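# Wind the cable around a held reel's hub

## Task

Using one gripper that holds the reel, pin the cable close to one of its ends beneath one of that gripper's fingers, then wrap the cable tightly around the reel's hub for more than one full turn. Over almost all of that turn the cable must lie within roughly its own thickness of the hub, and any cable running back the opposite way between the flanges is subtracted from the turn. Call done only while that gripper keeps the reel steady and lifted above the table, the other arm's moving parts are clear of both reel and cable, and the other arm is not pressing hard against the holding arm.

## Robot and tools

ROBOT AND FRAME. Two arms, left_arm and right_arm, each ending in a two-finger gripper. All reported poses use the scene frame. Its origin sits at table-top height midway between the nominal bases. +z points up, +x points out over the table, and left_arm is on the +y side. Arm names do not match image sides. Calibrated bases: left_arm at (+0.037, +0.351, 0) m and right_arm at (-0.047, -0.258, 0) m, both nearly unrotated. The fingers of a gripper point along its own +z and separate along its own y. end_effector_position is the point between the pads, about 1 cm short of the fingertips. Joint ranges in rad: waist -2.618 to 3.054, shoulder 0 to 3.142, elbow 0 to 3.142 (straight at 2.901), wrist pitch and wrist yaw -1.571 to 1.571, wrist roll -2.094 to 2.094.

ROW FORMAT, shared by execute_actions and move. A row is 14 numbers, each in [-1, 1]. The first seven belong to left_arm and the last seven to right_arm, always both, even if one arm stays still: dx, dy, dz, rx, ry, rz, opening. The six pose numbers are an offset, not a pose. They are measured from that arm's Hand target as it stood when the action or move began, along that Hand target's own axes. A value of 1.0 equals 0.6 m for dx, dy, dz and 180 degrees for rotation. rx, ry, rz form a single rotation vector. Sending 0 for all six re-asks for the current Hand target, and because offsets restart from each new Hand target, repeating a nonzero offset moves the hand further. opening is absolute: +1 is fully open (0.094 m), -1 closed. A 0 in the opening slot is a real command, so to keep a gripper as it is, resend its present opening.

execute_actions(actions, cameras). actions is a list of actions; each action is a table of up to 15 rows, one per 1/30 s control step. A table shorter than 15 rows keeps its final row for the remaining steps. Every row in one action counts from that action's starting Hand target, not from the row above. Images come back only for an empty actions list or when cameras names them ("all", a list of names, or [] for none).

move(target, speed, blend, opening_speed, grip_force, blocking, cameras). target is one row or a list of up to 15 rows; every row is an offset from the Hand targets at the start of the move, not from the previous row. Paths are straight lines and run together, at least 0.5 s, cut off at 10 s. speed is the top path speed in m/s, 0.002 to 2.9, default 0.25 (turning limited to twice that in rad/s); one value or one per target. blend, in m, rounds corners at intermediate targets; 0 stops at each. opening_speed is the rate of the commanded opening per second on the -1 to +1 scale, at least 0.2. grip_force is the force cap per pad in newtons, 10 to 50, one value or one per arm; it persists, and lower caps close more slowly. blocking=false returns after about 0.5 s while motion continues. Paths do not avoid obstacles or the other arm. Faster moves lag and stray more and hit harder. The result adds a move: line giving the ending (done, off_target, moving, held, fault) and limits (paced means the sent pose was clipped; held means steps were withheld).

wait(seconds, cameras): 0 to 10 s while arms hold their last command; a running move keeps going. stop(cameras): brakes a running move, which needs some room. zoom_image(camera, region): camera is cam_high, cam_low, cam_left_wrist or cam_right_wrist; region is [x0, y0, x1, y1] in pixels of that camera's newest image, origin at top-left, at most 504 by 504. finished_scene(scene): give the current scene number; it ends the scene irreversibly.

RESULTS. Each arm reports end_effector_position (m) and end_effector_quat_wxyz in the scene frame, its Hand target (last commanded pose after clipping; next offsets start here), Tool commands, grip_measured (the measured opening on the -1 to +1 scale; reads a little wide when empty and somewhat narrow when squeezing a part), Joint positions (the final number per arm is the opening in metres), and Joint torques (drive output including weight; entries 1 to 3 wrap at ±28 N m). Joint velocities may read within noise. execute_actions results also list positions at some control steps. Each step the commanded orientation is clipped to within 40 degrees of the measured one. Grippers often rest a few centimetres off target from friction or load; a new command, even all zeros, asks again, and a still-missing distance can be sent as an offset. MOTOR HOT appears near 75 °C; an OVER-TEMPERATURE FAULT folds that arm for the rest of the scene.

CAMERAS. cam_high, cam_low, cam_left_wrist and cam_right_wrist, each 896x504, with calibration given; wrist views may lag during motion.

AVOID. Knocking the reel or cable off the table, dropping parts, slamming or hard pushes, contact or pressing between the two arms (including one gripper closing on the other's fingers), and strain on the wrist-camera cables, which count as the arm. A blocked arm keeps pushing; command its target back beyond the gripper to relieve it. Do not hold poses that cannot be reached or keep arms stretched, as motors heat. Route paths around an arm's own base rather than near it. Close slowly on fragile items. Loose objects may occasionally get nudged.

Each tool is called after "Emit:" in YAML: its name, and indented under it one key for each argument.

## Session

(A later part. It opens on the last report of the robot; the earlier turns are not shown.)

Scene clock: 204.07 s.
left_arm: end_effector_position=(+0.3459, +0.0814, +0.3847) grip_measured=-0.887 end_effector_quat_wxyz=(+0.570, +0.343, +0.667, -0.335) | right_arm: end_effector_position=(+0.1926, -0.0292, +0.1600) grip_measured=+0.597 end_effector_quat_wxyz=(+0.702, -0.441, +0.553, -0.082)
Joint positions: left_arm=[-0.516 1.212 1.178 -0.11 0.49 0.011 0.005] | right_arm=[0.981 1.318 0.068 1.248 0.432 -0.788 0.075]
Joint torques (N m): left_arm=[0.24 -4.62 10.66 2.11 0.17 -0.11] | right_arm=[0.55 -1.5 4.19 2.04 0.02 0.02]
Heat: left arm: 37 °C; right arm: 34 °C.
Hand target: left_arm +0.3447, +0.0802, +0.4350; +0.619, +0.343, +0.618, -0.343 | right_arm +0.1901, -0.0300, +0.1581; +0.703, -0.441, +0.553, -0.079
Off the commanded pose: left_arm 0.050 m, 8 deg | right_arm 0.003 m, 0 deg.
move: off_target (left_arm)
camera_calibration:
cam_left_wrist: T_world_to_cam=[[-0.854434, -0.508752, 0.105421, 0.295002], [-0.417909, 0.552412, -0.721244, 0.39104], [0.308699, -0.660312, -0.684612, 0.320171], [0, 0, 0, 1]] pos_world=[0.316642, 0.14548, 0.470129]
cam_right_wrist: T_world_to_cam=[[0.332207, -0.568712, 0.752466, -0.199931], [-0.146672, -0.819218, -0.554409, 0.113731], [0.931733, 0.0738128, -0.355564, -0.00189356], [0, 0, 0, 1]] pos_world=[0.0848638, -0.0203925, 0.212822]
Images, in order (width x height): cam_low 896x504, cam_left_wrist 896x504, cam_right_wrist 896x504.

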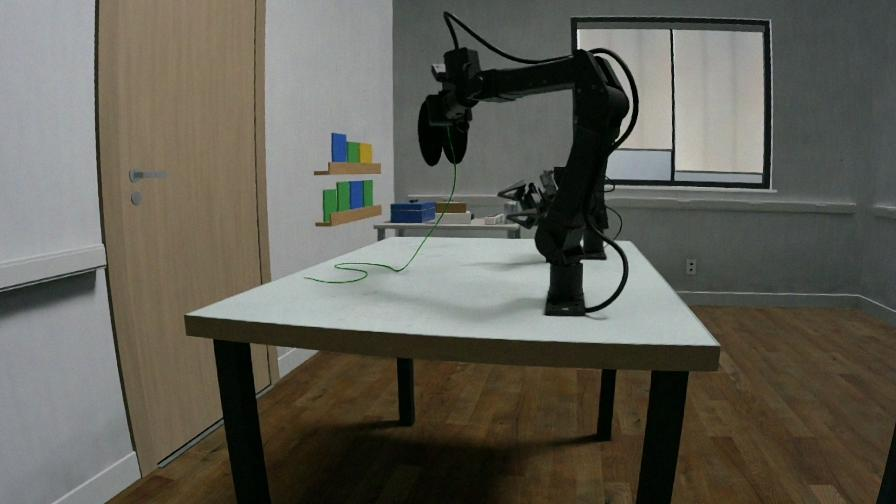

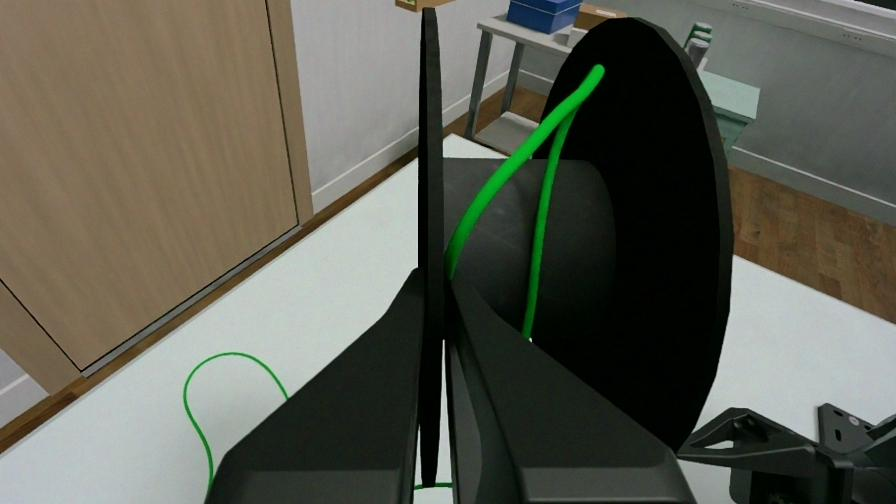

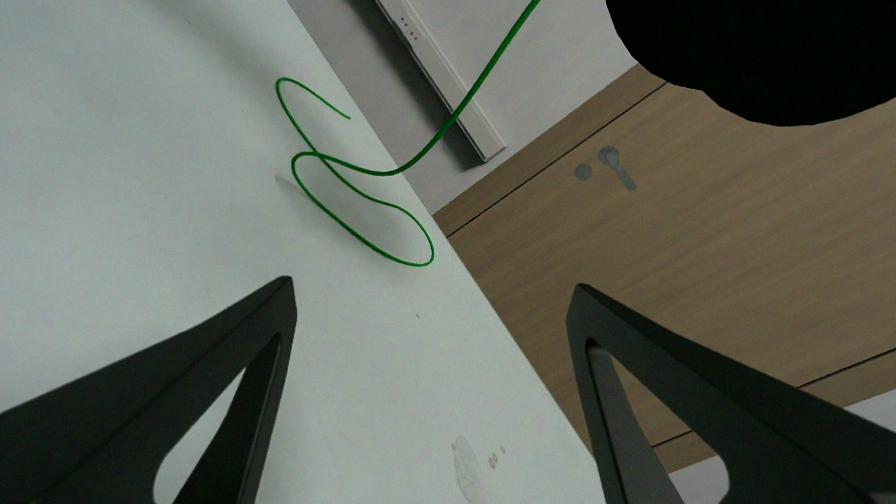

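Emit:
move:
  target:
    - [0,0,0,0,0,0,-1,-0.0268,0.0055,0.06,0,0,0,0.4]
    - [0,0,0,0,0,0,-1,-0.0268,0.0055,0.284,0,0,0,0.4]
    - [0,0,0,0,0,0,-1,-0.0268,0.0055,0.284,0,0,0,-1]
  speed: 0.12
  blend: [0.02,0,0]
  cameras: ["all"]

Scene clock: 210.07 s.
left_arm: end_effector_position=(+0.3459, +0.0814, +0.3846) grip_measured=-0.887 end_effector_quat_wxyz=(+0.570, +0.343, +0.667, -0.335) | right_arm: end_effector_position=(+0.3217, +0.0687, +0.1704) grip_measured=-0.952 end_effector_quat_wxyz=(+0.706, -0.439, +0.551, -0.081)
Joint positions: left_arm=[-0.516 1.212 1.178 -0.11 0.49 0.011 0.005] | right_arm=[0.808 1.863 0.685 1.187 0.258 -0.789 0.002]
Joint torques (N m): left_arm=[0.25 -4.62 10.59 2.12 0.18 -0.11] | right_arm=[-0.73 -6.16 7.82 1.75 -0.1 0.09]
Heat: left arm: 38 °C; right arm: 34 °C.
Hand target: left_arm +0.3447, +0.0802, +0.4350; +0.619, +0.343, +0.618, -0.343 | right_arm +0.3271, +0.0722, +0.1671; +0.703, -0.441, +0.553, -0.079
Off the commanded pose: left_arm 0.050 m, 8 deg | right_arm 0.007 m, 1 deg.
move: off_target (left_arm); blend cut to 0.0198 m at target 1
camera_calibration:
cam_left_wrist: T_world_to_cam=[[-0.854386, -0.508803, 0.105565, 0.294937], [-0.418143, 0.552559, -0.720996, 0.390903], [0.308514, -0.660151, -0.684851, 0.320249], [0, 0, 0, 1]] pos_world=[0.316642, 0.14548, 0.470028]
cam_right_wrist: T_world_to_cam=[[0.326213, -0.574151, 0.750956, -0.192473], [-0.141316, -0.815106, -0.561811, 0.217875], [0.934674, 0.0771478, -0.347035, -0.128348], [0, 0, 0, 1]] pos_world=[0.213539, 0.0769843, 0.222402]

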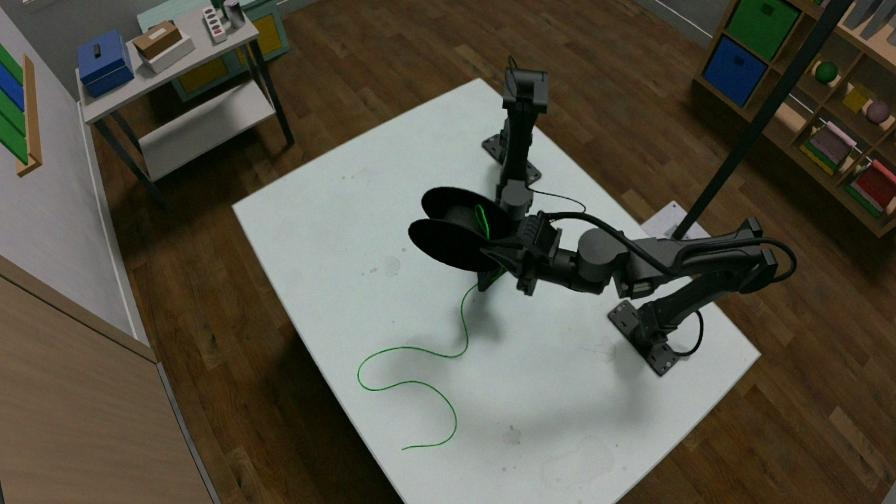

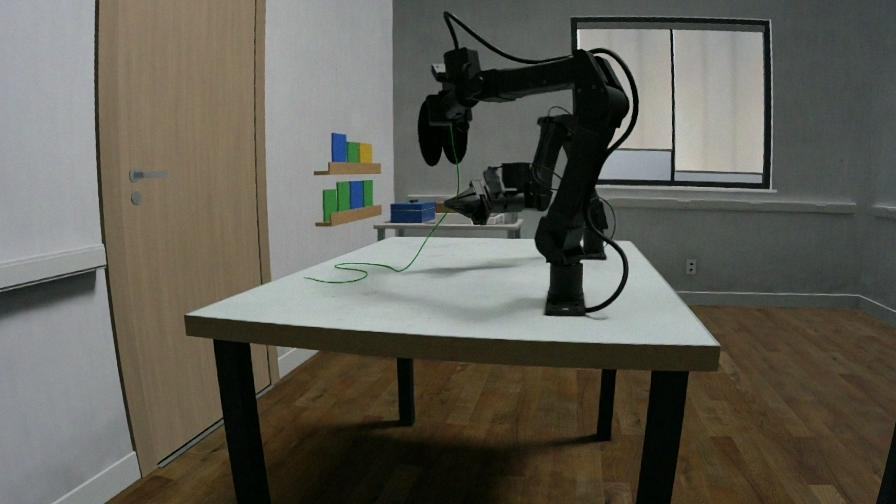

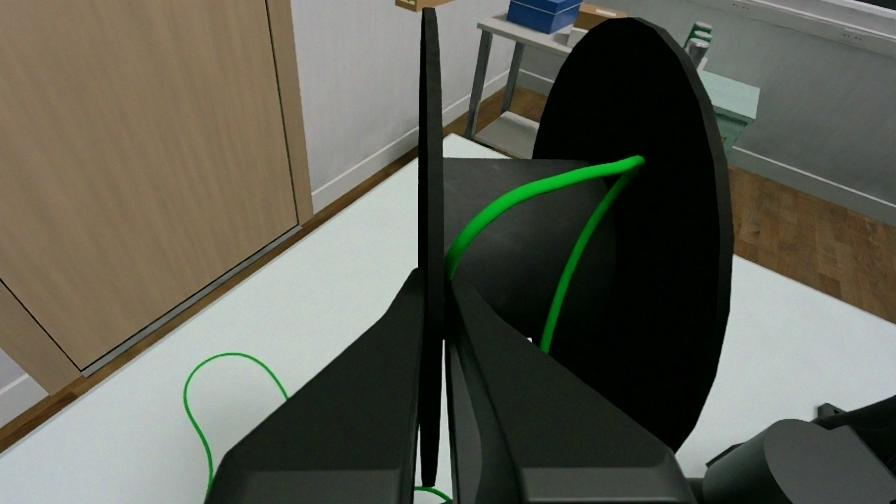

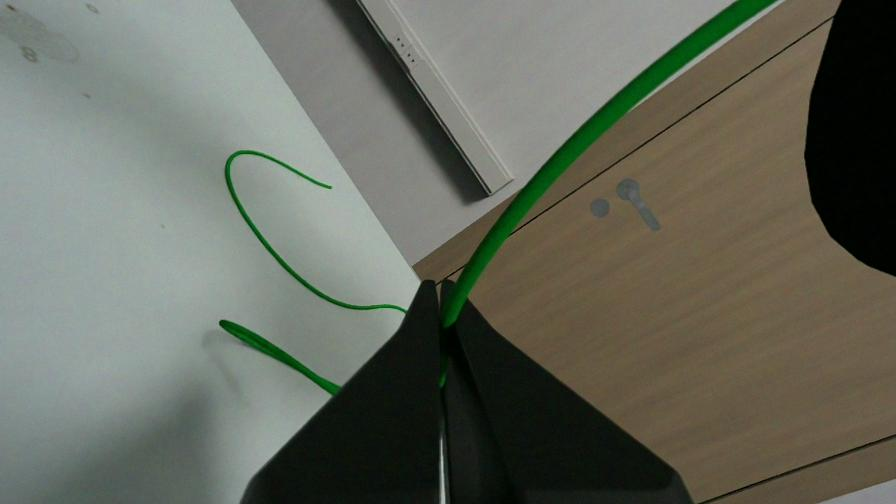

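Emit:
move:
  target:
    - [0,0,0,0,0,0,-1,0.0701,-0.0136,-0.0142,0,0,0.083,-1]
    - [0,0,0,0,0,0,-1,0.1934,-0.1731,-0.0225,0,0,0.25,-1]
    - [0,0,0,0,0,0,-1,0.158,-0.397,-0.0225,0,0,0.25,-1]
    - [0,0,0,0,0,0,-1,0.0614,-0.5408,-0.0225,0,0,0.333,-1]
  speed: 0.2
  blend: [0.02,0.04,0.04,0]
  cameras: ["all"]

Scene clock: 217.93 s.
left_arm: end_effector_position=(+0.3459, +0.0814, +0.3849) grip_measured=-0.888 end_effector_quat_wxyz=(+0.570, +0.342, +0.667, -0.336) | right_arm: end_effector_position=(+0.4549, -0.1446, +0.3441) grip_measured=-0.952 end_effector_quat_wxyz=(+0.629, -0.107, +0.714, +0.288)
Joint positions: left_arm=[-0.516 1.212 1.178 -0.109 0.49 0.008 0.005] | right_arm=[0.031 1.608 1.26 0.299 -0.538 0.256 0.002]
Joint torques (N m): left_arm=[0.24 -4.59 10.63 2.11 0.17 -0.09] | right_arm=[-1.06 -9.21 10.89 1.72 -0.04 0.03]
Heat: left arm: 38 °C; right arm: 35 °C.
Hand target: left_arm +0.3447, +0.0802, +0.4350; +0.619, +0.343, +0.618, -0.343 | right_arm +0.4516, -0.1515, +0.3705; +0.648, -0.106, +0.699, +0.282
Off the commanded pose: left_arm 0.050 m, 8 deg | right_arm 0.027 m, 3 deg.
move: off_target (left_arm, right_arm)
camera_calibration:
cam_left_wrist: T_world_to_cam=[[-0.854165, -0.508823, 0.107245, 0.294244], [-0.418917, 0.551141, -0.721632, 0.391732], [0.308076, -0.661319, -0.68392, 0.320359], [0, 0, 0, 1]] pos_world=[0.316741, 0.145678, 0.47023]
cam_right_wrist: T_world_to_cam=[[0.507879, -0.83408, -0.215334, -0.276547], [-0.599049, -0.16234, -0.784083, 0.539389], [0.61903, 0.527215, -0.582105, 0.113474], [0, 0, 0, 1]] pos_world=[0.393329, -0.202923, 0.42943]

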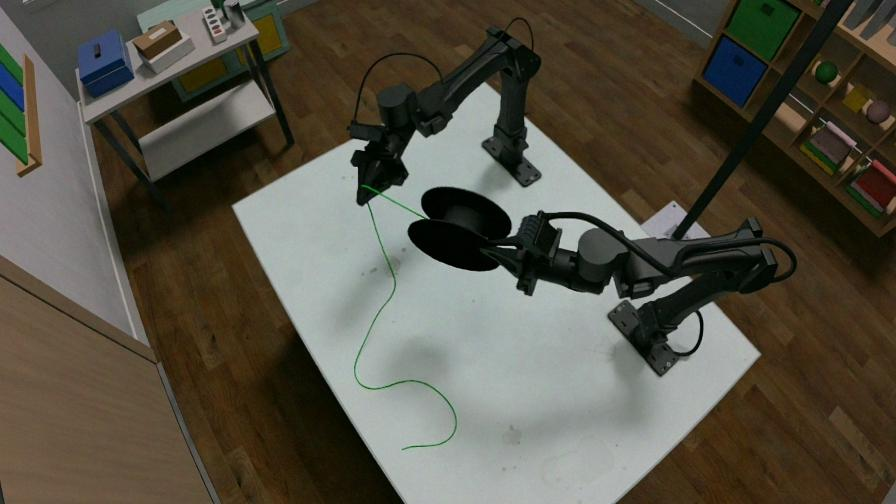

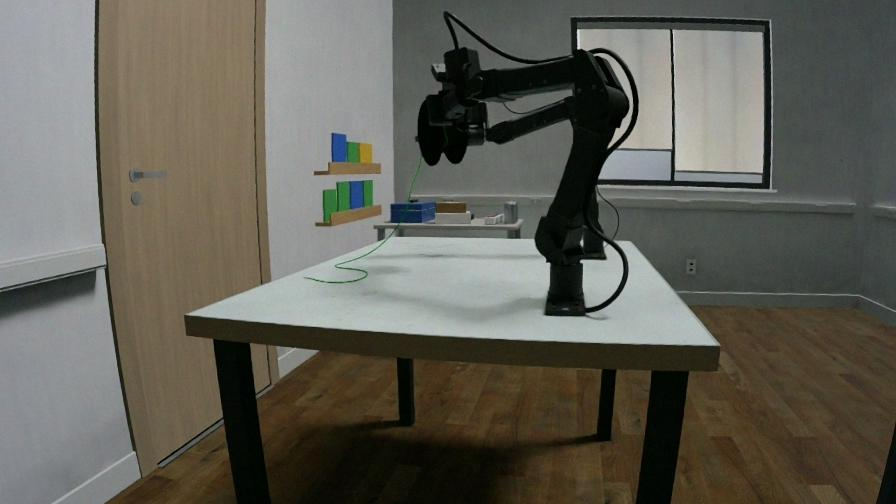

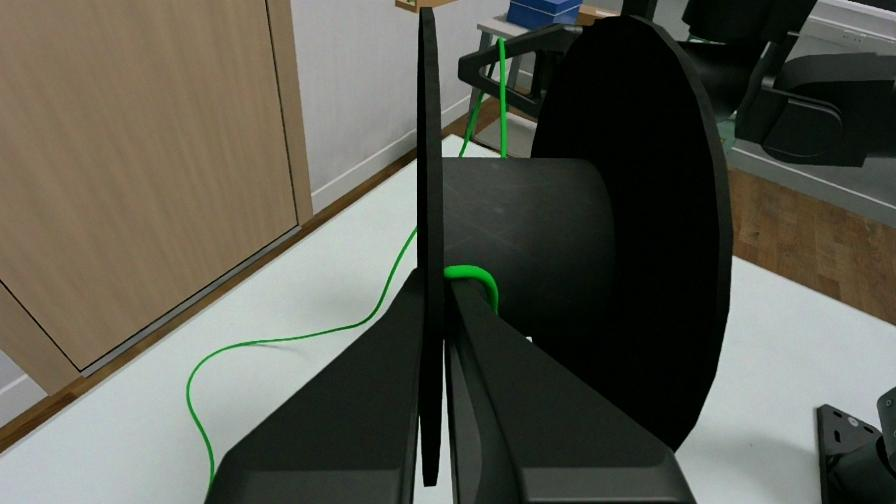

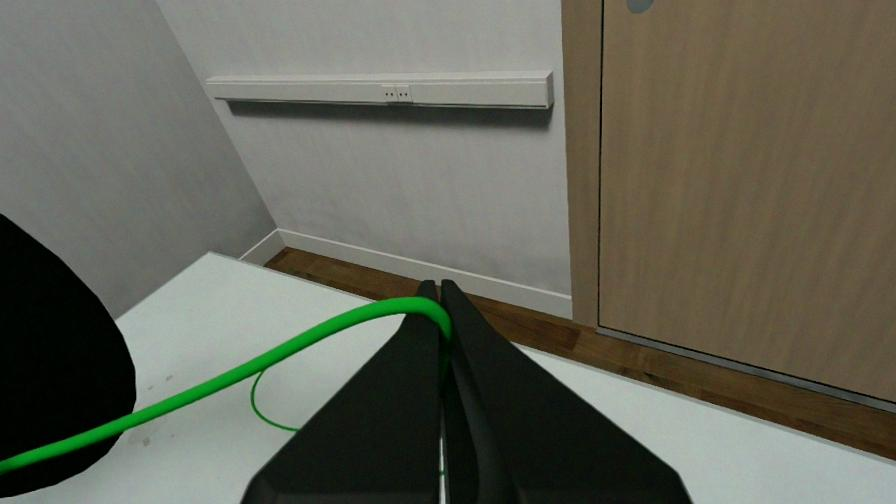

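Emit:
move:
  target:
    - [0,0,0,0,0,0,-1,-0.1281,0.1206,0,0,0,0.167,-1]
    - [0,0,0,0,0,0,-1,-0.1833,0.2562,0,0,0,0.3,-1]
    - [0,0,0,0,0,0,-1,-0.1633,0.3889,0,0,0,0.417,-1]
  speed: 0.15
  blend: [0.04,0.04,0]
  cameras: ["all"]

Scene clock: 224.27 s.
left_arm: end_effector_position=(+0.3457, +0.0814, +0.4165) grip_measured=-0.888 end_effector_quat_wxyz=(+0.604, +0.340, +0.635, -0.341) | right_arm: end_effector_position=(+0.3629, +0.0036, +0.4835) grip_measured=-0.952 end_effector_quat_wxyz=(+0.349, +0.378, +0.642, +0.568)
Joint positions: left_arm=[-0.514 1.212 1.216 -0.048 0.494 -0.001 0.005] | right_arm=[0.602 1.572 1.867 -0.407 0.121 1.565 0.002]
Joint torques (N m): left_arm=[-0.16 -3.33 8.75 1.57 0.09 0] | right_arm=[2.37 -7.2 11.17 2.41 -0.44 0.02]
Heat: left arm: 39 °C; right arm: 35 °C.
Hand target: left_arm +0.3446, +0.0801, +0.4349; +0.618, +0.343, +0.618, -0.343 | right_arm +0.3452, +0.0181, +0.5252; +0.342, +0.342, +0.619, +0.619
Off the commanded pose: left_arm 0.019 m, 3 deg | right_arm 0.048 m, 8 deg.
move: off_target (left_arm, right_arm)
camera_calibration:
cam_left_wrist: T_world_to_cam=[[-0.861867, -0.502549, 0.0680391, 0.309226], [-0.35995, 0.51169, -0.780134, 0.421621], [0.357241, -0.696863, -0.621902, 0.302121], [0, 0, 0, 1]] pos_world=[0.310344, 0.150199, 0.495771]
cam_right_wrist: T_world_to_cam=[[-0.077103, -0.133694, -0.988019, 0.50707], [-0.883071, 0.469207, 0.00542229, 0.336782], [0.462861, 0.872909, -0.154239, 0.0220019], [0, 0, 0, 1]] pos_world=[0.326315, -0.109434, 0.502562]

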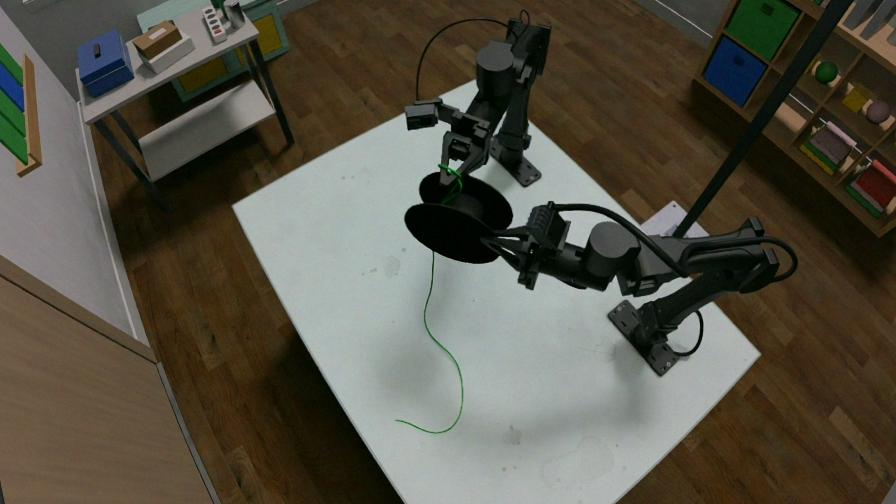

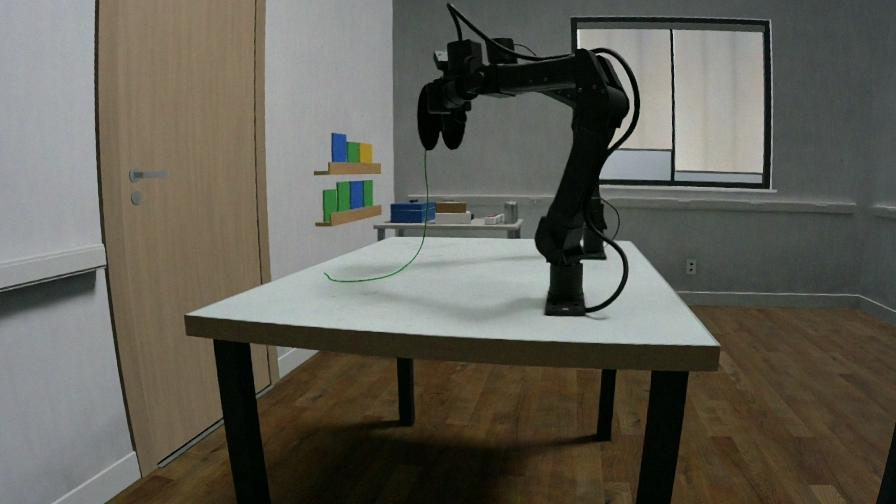

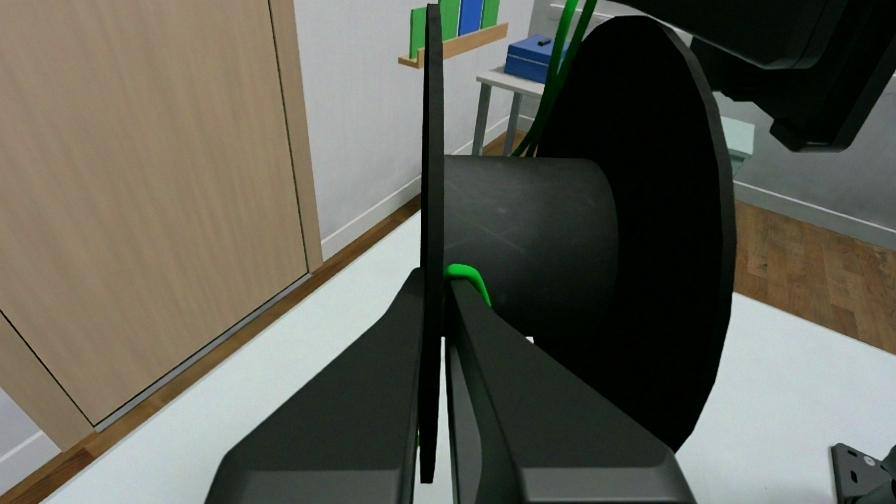

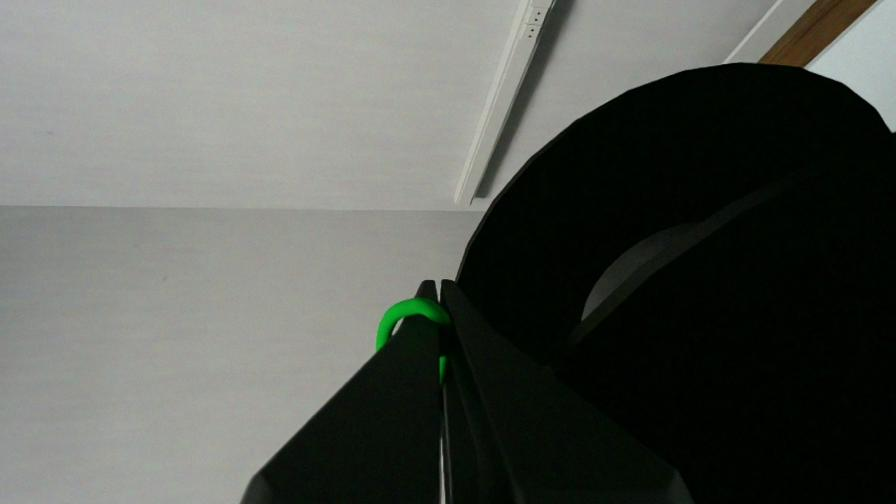

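Emit:
zoom_image:
  camera: "cam_high"
  region: [380, 120, 540, 280]

Emit:
zoom_image:
  camera: "cam_left_wrist"
  region: [400, 0, 640, 340]

Emit:
zoom_image:
  camera: "cam_right_wrist"
  region: [350, 150, 750, 450]

Emit:
zoom_image:
  camera: "cam_low"
  region: [390, 20, 530, 180]

Scaled by 3.150 from the camera's 896x504 image, which has a finer 1280x720 frame.

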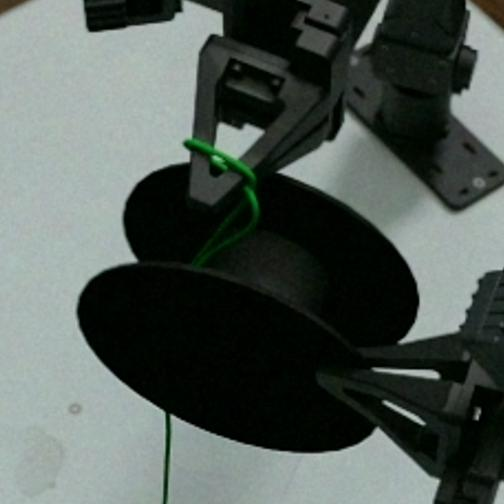

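Scaled by 1.482 from the camera's 896x504 image, which has a finer 1280x720 frame.

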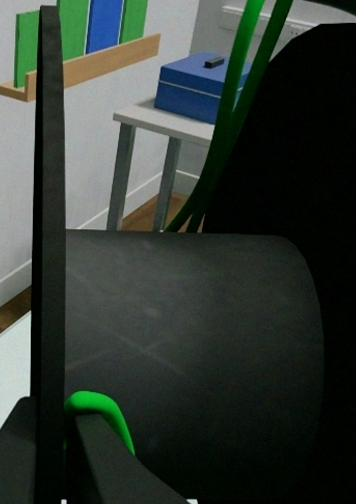

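Scaled by 1.260 from the camera's 896x504 image, which has a finer 1280x720 frame.

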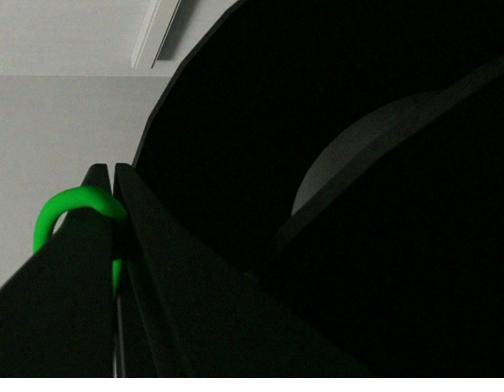

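Scaled by 3.150 from the camera's 896x504 image, which has a finer 1280x720 frame.

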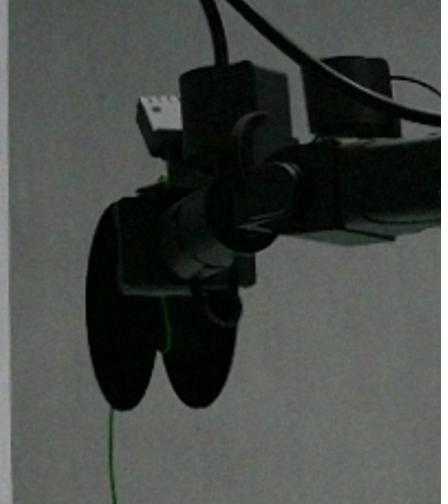

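Emit:
move:
  target:
    - [0.04,0,0,0,0,0,-1,-0.2045,-0.125,0,0,0,-0.167,-1]
    - [0.083,0,0,0,0,0,-1,-0.3045,-0.275,0,0,0,-0.417,-1]
    - [0.083,0,0,0,0,0,-1,-0.3212,-0.4417,0,0,0,-0.583,-0.86]
    - [0.083,0,0,0,0,0,-1,-0.4378,-0.5167,0,0,0,-0.583,-1]
  speed: [0.2,0.2,0.2,0.1]
  blend: [0.03,0.03,0,0]
  cameras: ["all"]

Scene clock: 248.10 s.
left_arm: end_effector_position=(+0.3512, +0.0782, +0.3470) grip_measured=-0.889 end_effector_quat_wxyz=(+0.572, +0.341, +0.664, -0.339) | right_arm: end_effector_position=(+0.4746, -0.1926, +0.2139) grip_measured=-0.950 end_effector_quat_wxyz=(+0.693, -0.293, +0.647, +0.119)
Joint positions: left_arm=[-0.514 1.216 1.019 0.066 0.494 0.002 0.005] | right_arm=[-0.108 1.889 0.998 0.878 -0.695 -0.264 0.002]
Joint torques (N m): left_arm=[-0.13 -6.87 6.87 2.21 0.1 -0.02] | right_arm=[-1.43 -6.57 9.22 1.87 0.17 0]
Heat: left arm: 38 °C; right arm: 35 °C.
Hand target: left_arm +0.3447, +0.0801, +0.3852; +0.619, +0.343, +0.618, -0.343 | right_arm +0.4847, -0.2043, +0.2153; +0.699, -0.282, +0.648, +0.106
Off the commanded pose: left_arm 0.039 m, 8 deg | right_arm 0.016 m, 2 deg.
move: off_target (left_arm, right_arm); target 4's new opening was sent with right_arm's hand 0.016 m and 2 deg from that target
camera_calibration:
cam_left_wrist: T_world_to_cam=[[-0.855779, -0.50587, 0.108346, 0.301177], [-0.414652, 0.545464, -0.728377, 0.369671], [0.309365, -0.668255, -0.676556, 0.288279], [0, 0, 0, 1]] pos_world=[0.321841, 0.143358, 0.431665]
cam_right_wrist: T_world_to_cam=[[0.518223, -0.795777, 0.313342, -0.465204], [-0.327359, -0.523042, -0.786933, 0.243629], [0.790114, 0.305231, -0.531557, -0.0839559], [0, 0, 0, 1]] pos_world=[0.387169, -0.217145, 0.29286]

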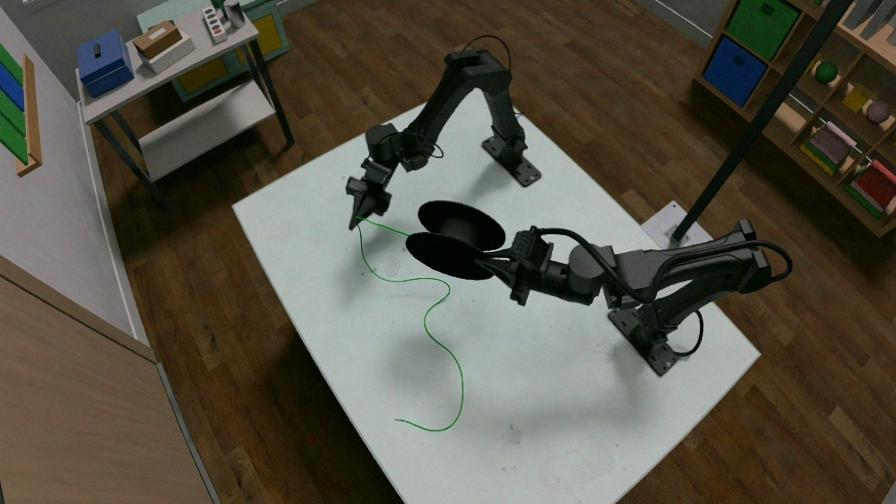

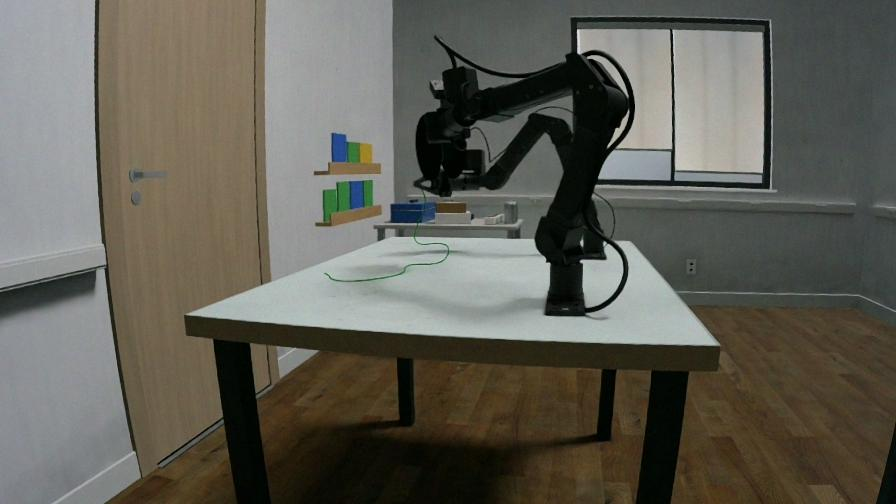

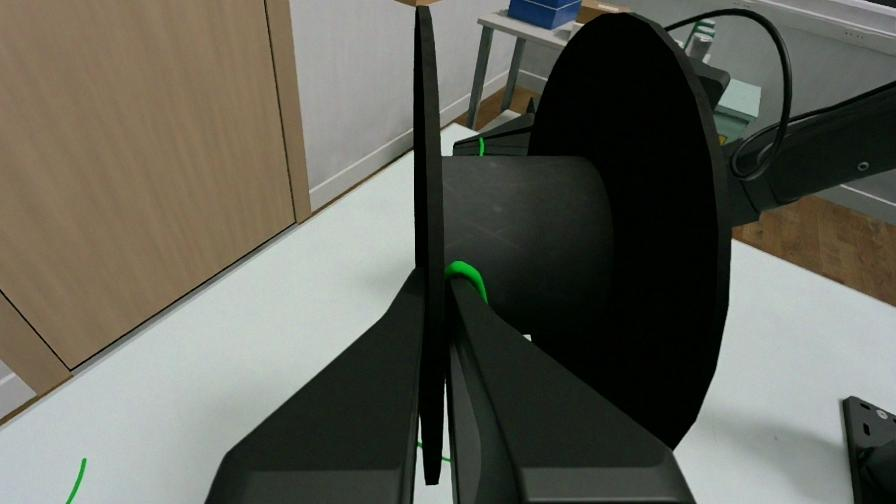

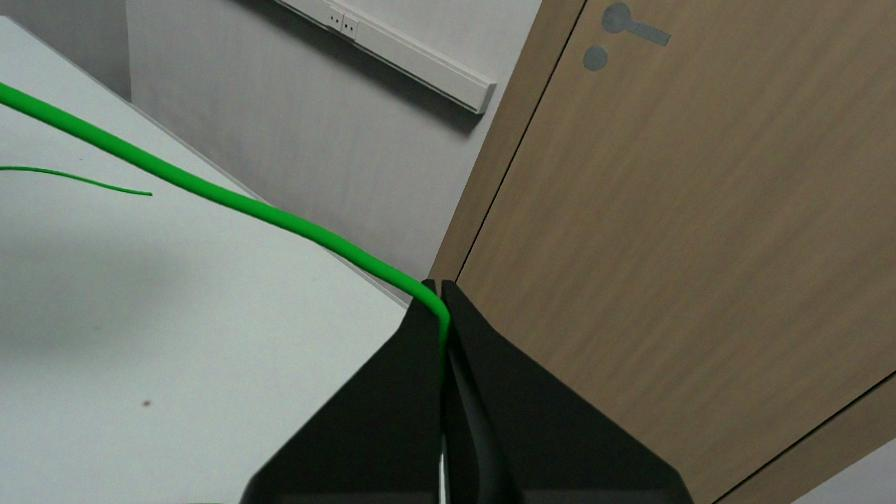

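Emit:
move:
  target:
    - [0,0,0,0,0,0,-1,0,0,0,0,0,0,-0.86]
    - [0,0,0,0,0,0,-1,0.0112,-0.016,0,0,0,0,-1]
    - [0,0,0,0,0,0,-1,-0.0411,-0.0076,-0.1133,0,0,-0.25,-1]
    - [0,0,0,0,0,0,-1,-0.2056,-0.0424,-0.1133,0,0,-0.444,-1]
  speed: [0.1,0.08,0.2,0.2]
  blend: [0,0,0.03,0]
  cameras: ["all"]

Scene clock: 259.17 s.
left_arm: end_effector_position=(+0.3508, +0.0777, +0.3493) grip_measured=-0.889 end_effector_quat_wxyz=(+0.575, +0.342, +0.660, -0.340) | right_arm: end_effector_position=(+0.4253, -0.2308, +0.3191) grip_measured=-0.948 end_effector_quat_wxyz=(+0.604, -0.641, +0.320, -0.350)
Joint positions: left_arm=[-0.514 1.216 1.019 0.075 0.498 0.002 0.005] | right_arm=[-0.232 1.544 1.08 0.427 -0.805 -1.66 0.002]
Joint torques (N m): left_arm=[-0.2 -6.74 6.91 2.12 0.07 -0.04] | right_arm=[-0.46 -8.61 10.48 1.53 0.14 0.03]
Heat: left arm: 39 °C; right arm: 36 °C.
Hand target: left_arm +0.3447, +0.0801, +0.3852; +0.619, +0.343, +0.618, -0.343 | right_arm +0.4234, -0.2343, +0.3410; +0.604, -0.633, +0.316, -0.368
Off the commanded pose: left_arm 0.037 m, 7 deg | right_arm 0.022 m, 2 deg.
move: off_target (left_arm, right_arm); target 2's new opening was sent with right_arm's hand 0.018 m and 3 deg from that target
camera_calibration:
cam_left_wrist: T_world_to_cam=[[-0.858735, -0.501801, 0.103777, 0.302703], [-0.406251, 0.543275, -0.734719, 0.370851], [0.312303, -0.673088, -0.670387, 0.286764], [0, 0, 0, 1]] pos_world=[0.321043, 0.14344, 0.433301]
cam_right_wrist: T_world_to_cam=[[-0.0643357, 0.106837, 0.992193, -0.263652], [-0.00981349, -0.994272, 0.106425, -0.238623], [0.99788, -0.00288998, 0.0650157, -0.327306], [0, 0, 0, 1]] pos_world=[0.307308, -0.210034, 0.308269]

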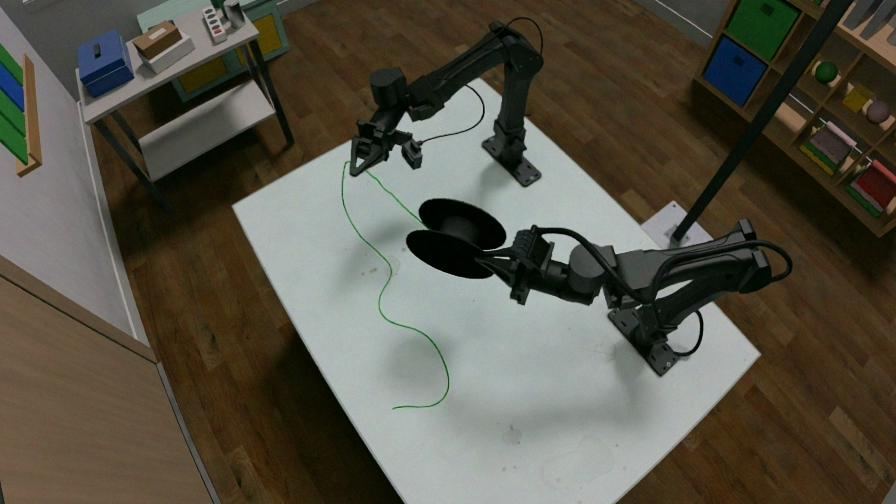

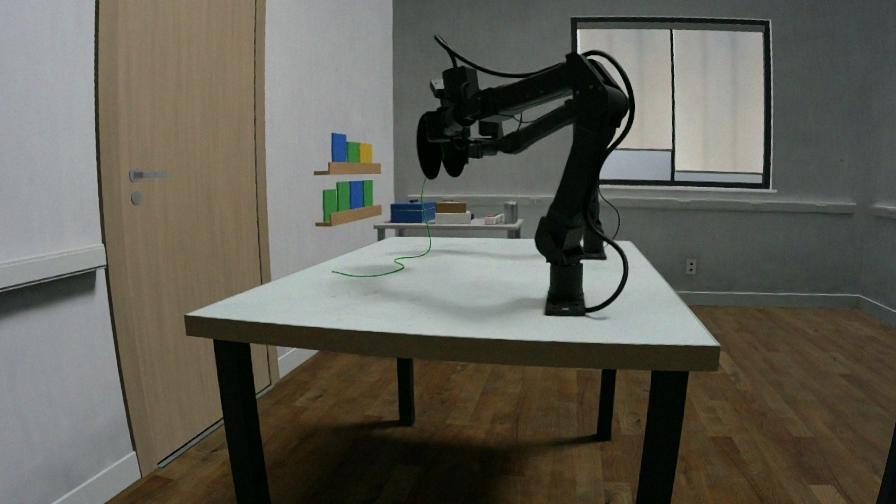

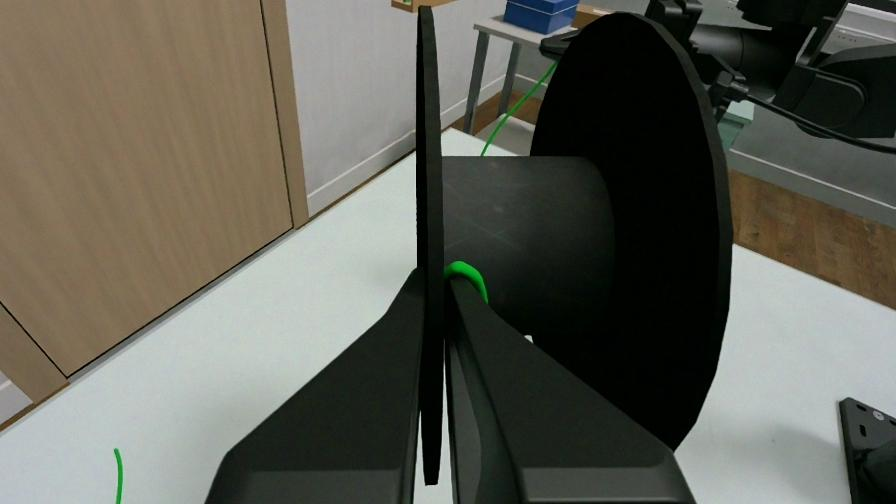

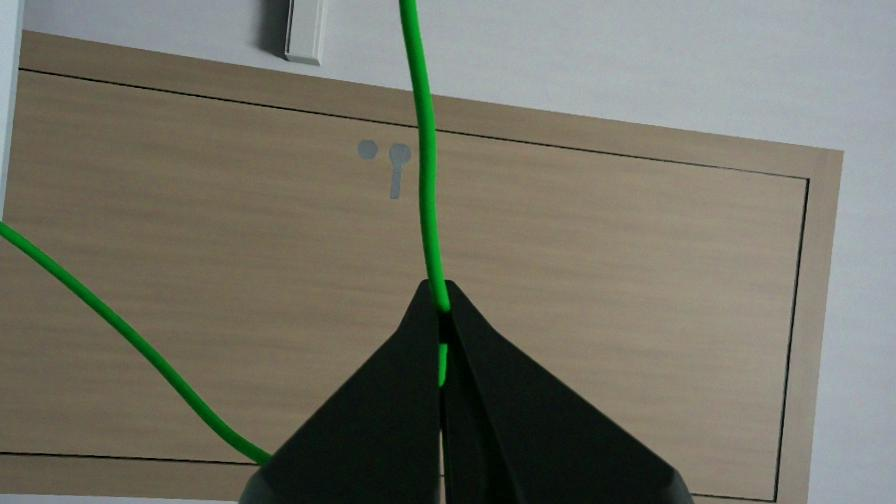

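Emit:
move:
  target:
    - [0,0,0,0,0,0,-1,-0.0968,-0.2376,0,0,0,-0.094,-1]
    - [0,0,0,0,0,0,-1,-0.374,-0.3203,0,0,0,-0.094,-1]
  speed: 0.15
  blend: [0.05,0]
  cameras: ["all"]

Emit:
zoom_image:
  camera: "cam_high"
  region: [380, 120, 540, 280]

Scene clock: 263.27 s.
left_arm: end_effector_position=(+0.3489, +0.0766, +0.3533) grip_measured=-0.889 end_effector_quat_wxyz=(+0.579, +0.346, +0.653, -0.345) | right_arm: end_effector_position=(+0.3051, -0.0292, +0.4918) grip_measured=-0.948 end_effector_quat_wxyz=(-0.527, +0.688, -0.225, +0.446)
Joint positions: left_arm=[-0.514 1.214 1.019 0.09 0.51 0.002 0.005] | right_arm=[0.582 1.313 1.614 -0.349 0.038 -1.954 0.002]
Joint torques (N m): left_arm=[-0.16 -6.42 6.95 2 -0.04 -0.04] | right_arm=[0.5 -4.63 10.39 1.97 -0.04 0.05]
Heat: left arm: 40 °C; right arm: 36 °C.
Hand target: left_arm +0.3448, +0.0800, +0.3851; +0.618, +0.343, +0.618, -0.343 | right_arm +0.2960, -0.0312, +0.5135; -0.543, +0.672, -0.219, +0.453
Off the commanded pose: left_arm 0.032 m, 6 deg | right_arm 0.024 m, 3 deg.
move: off_target (left_arm, right_arm)
camera_calibration:
cam_left_wrist: T_world_to_cam=[[-0.865923, -0.49071, 0.0968537, 0.304186], [-0.390049, 0.541268, -0.74491, 0.37179], [0.313111, -0.682812, -0.660097, 0.286124], [0, 0, 0, 1]] pos_world=[0.31883, 0.143398, 0.436358]
cam_right_wrist: T_world_to_cam=[[-0.208182, 0.380921, 0.900866, -0.367389], [-0.0641575, -0.924381, 0.376037, -0.171699], [0.975984, 0.0204867, 0.216878, -0.285293], [0, 0, 0, 1]] pos_world=[0.190942, -0.0129242, 0.457407]

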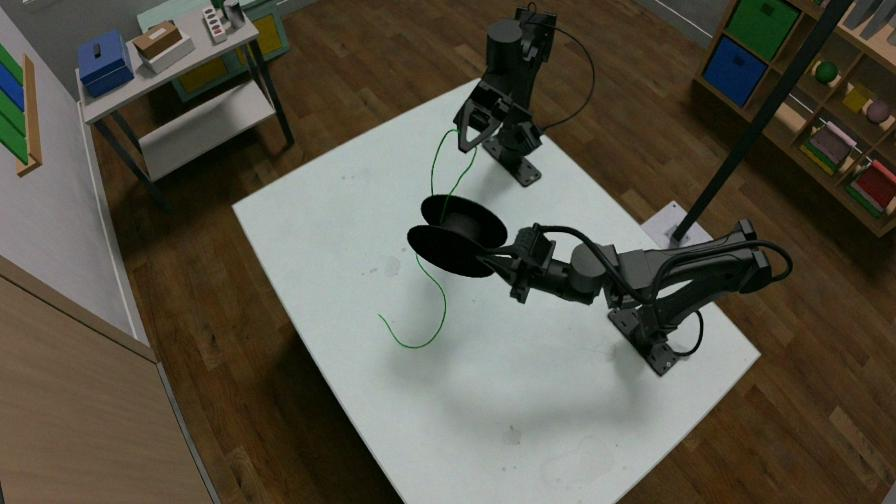

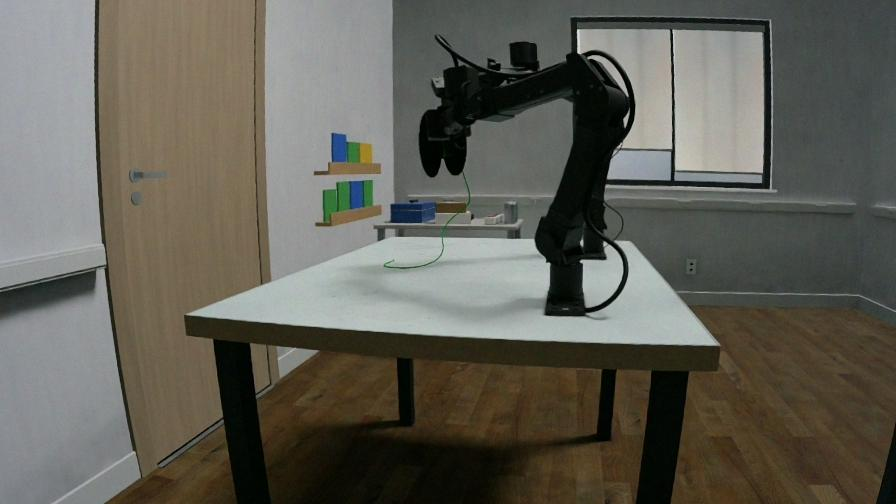

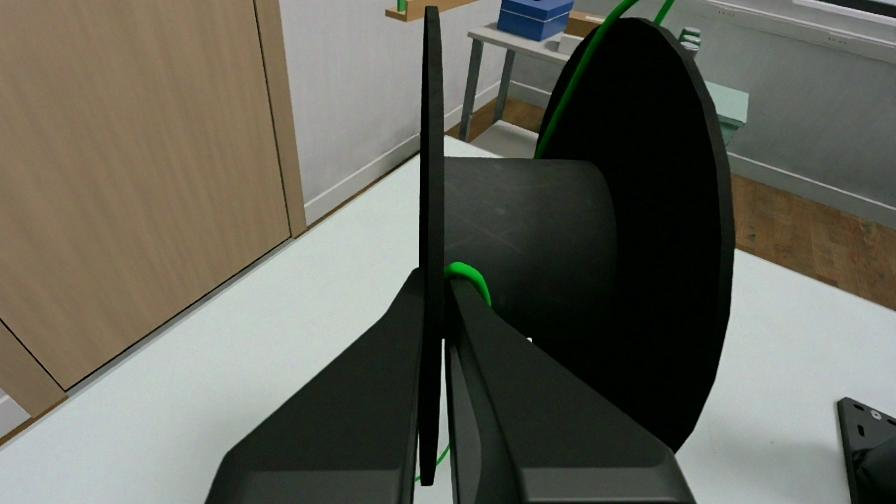

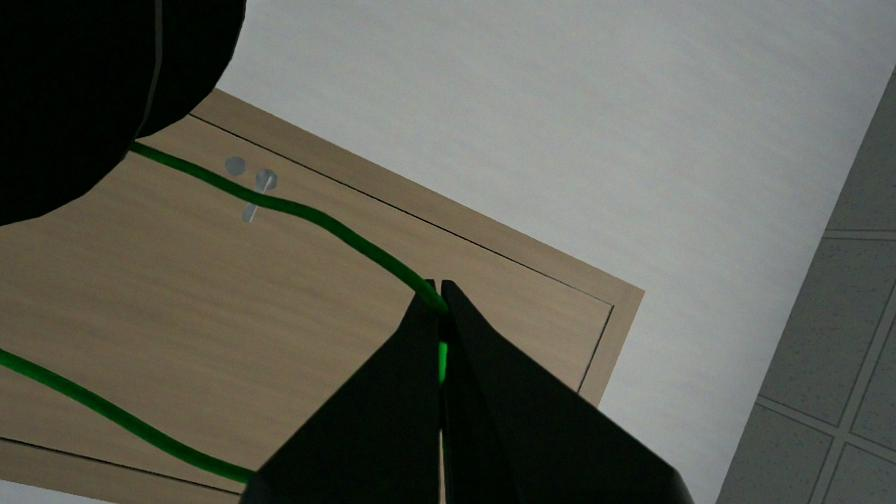

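Scaled by 3.150 from the camera's 896x504 image, which has a finer 1280x720 frame.

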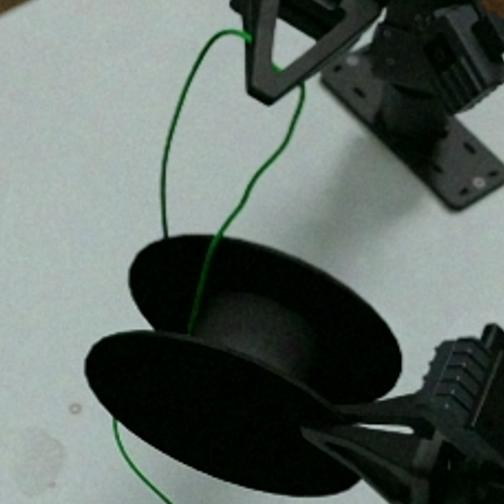

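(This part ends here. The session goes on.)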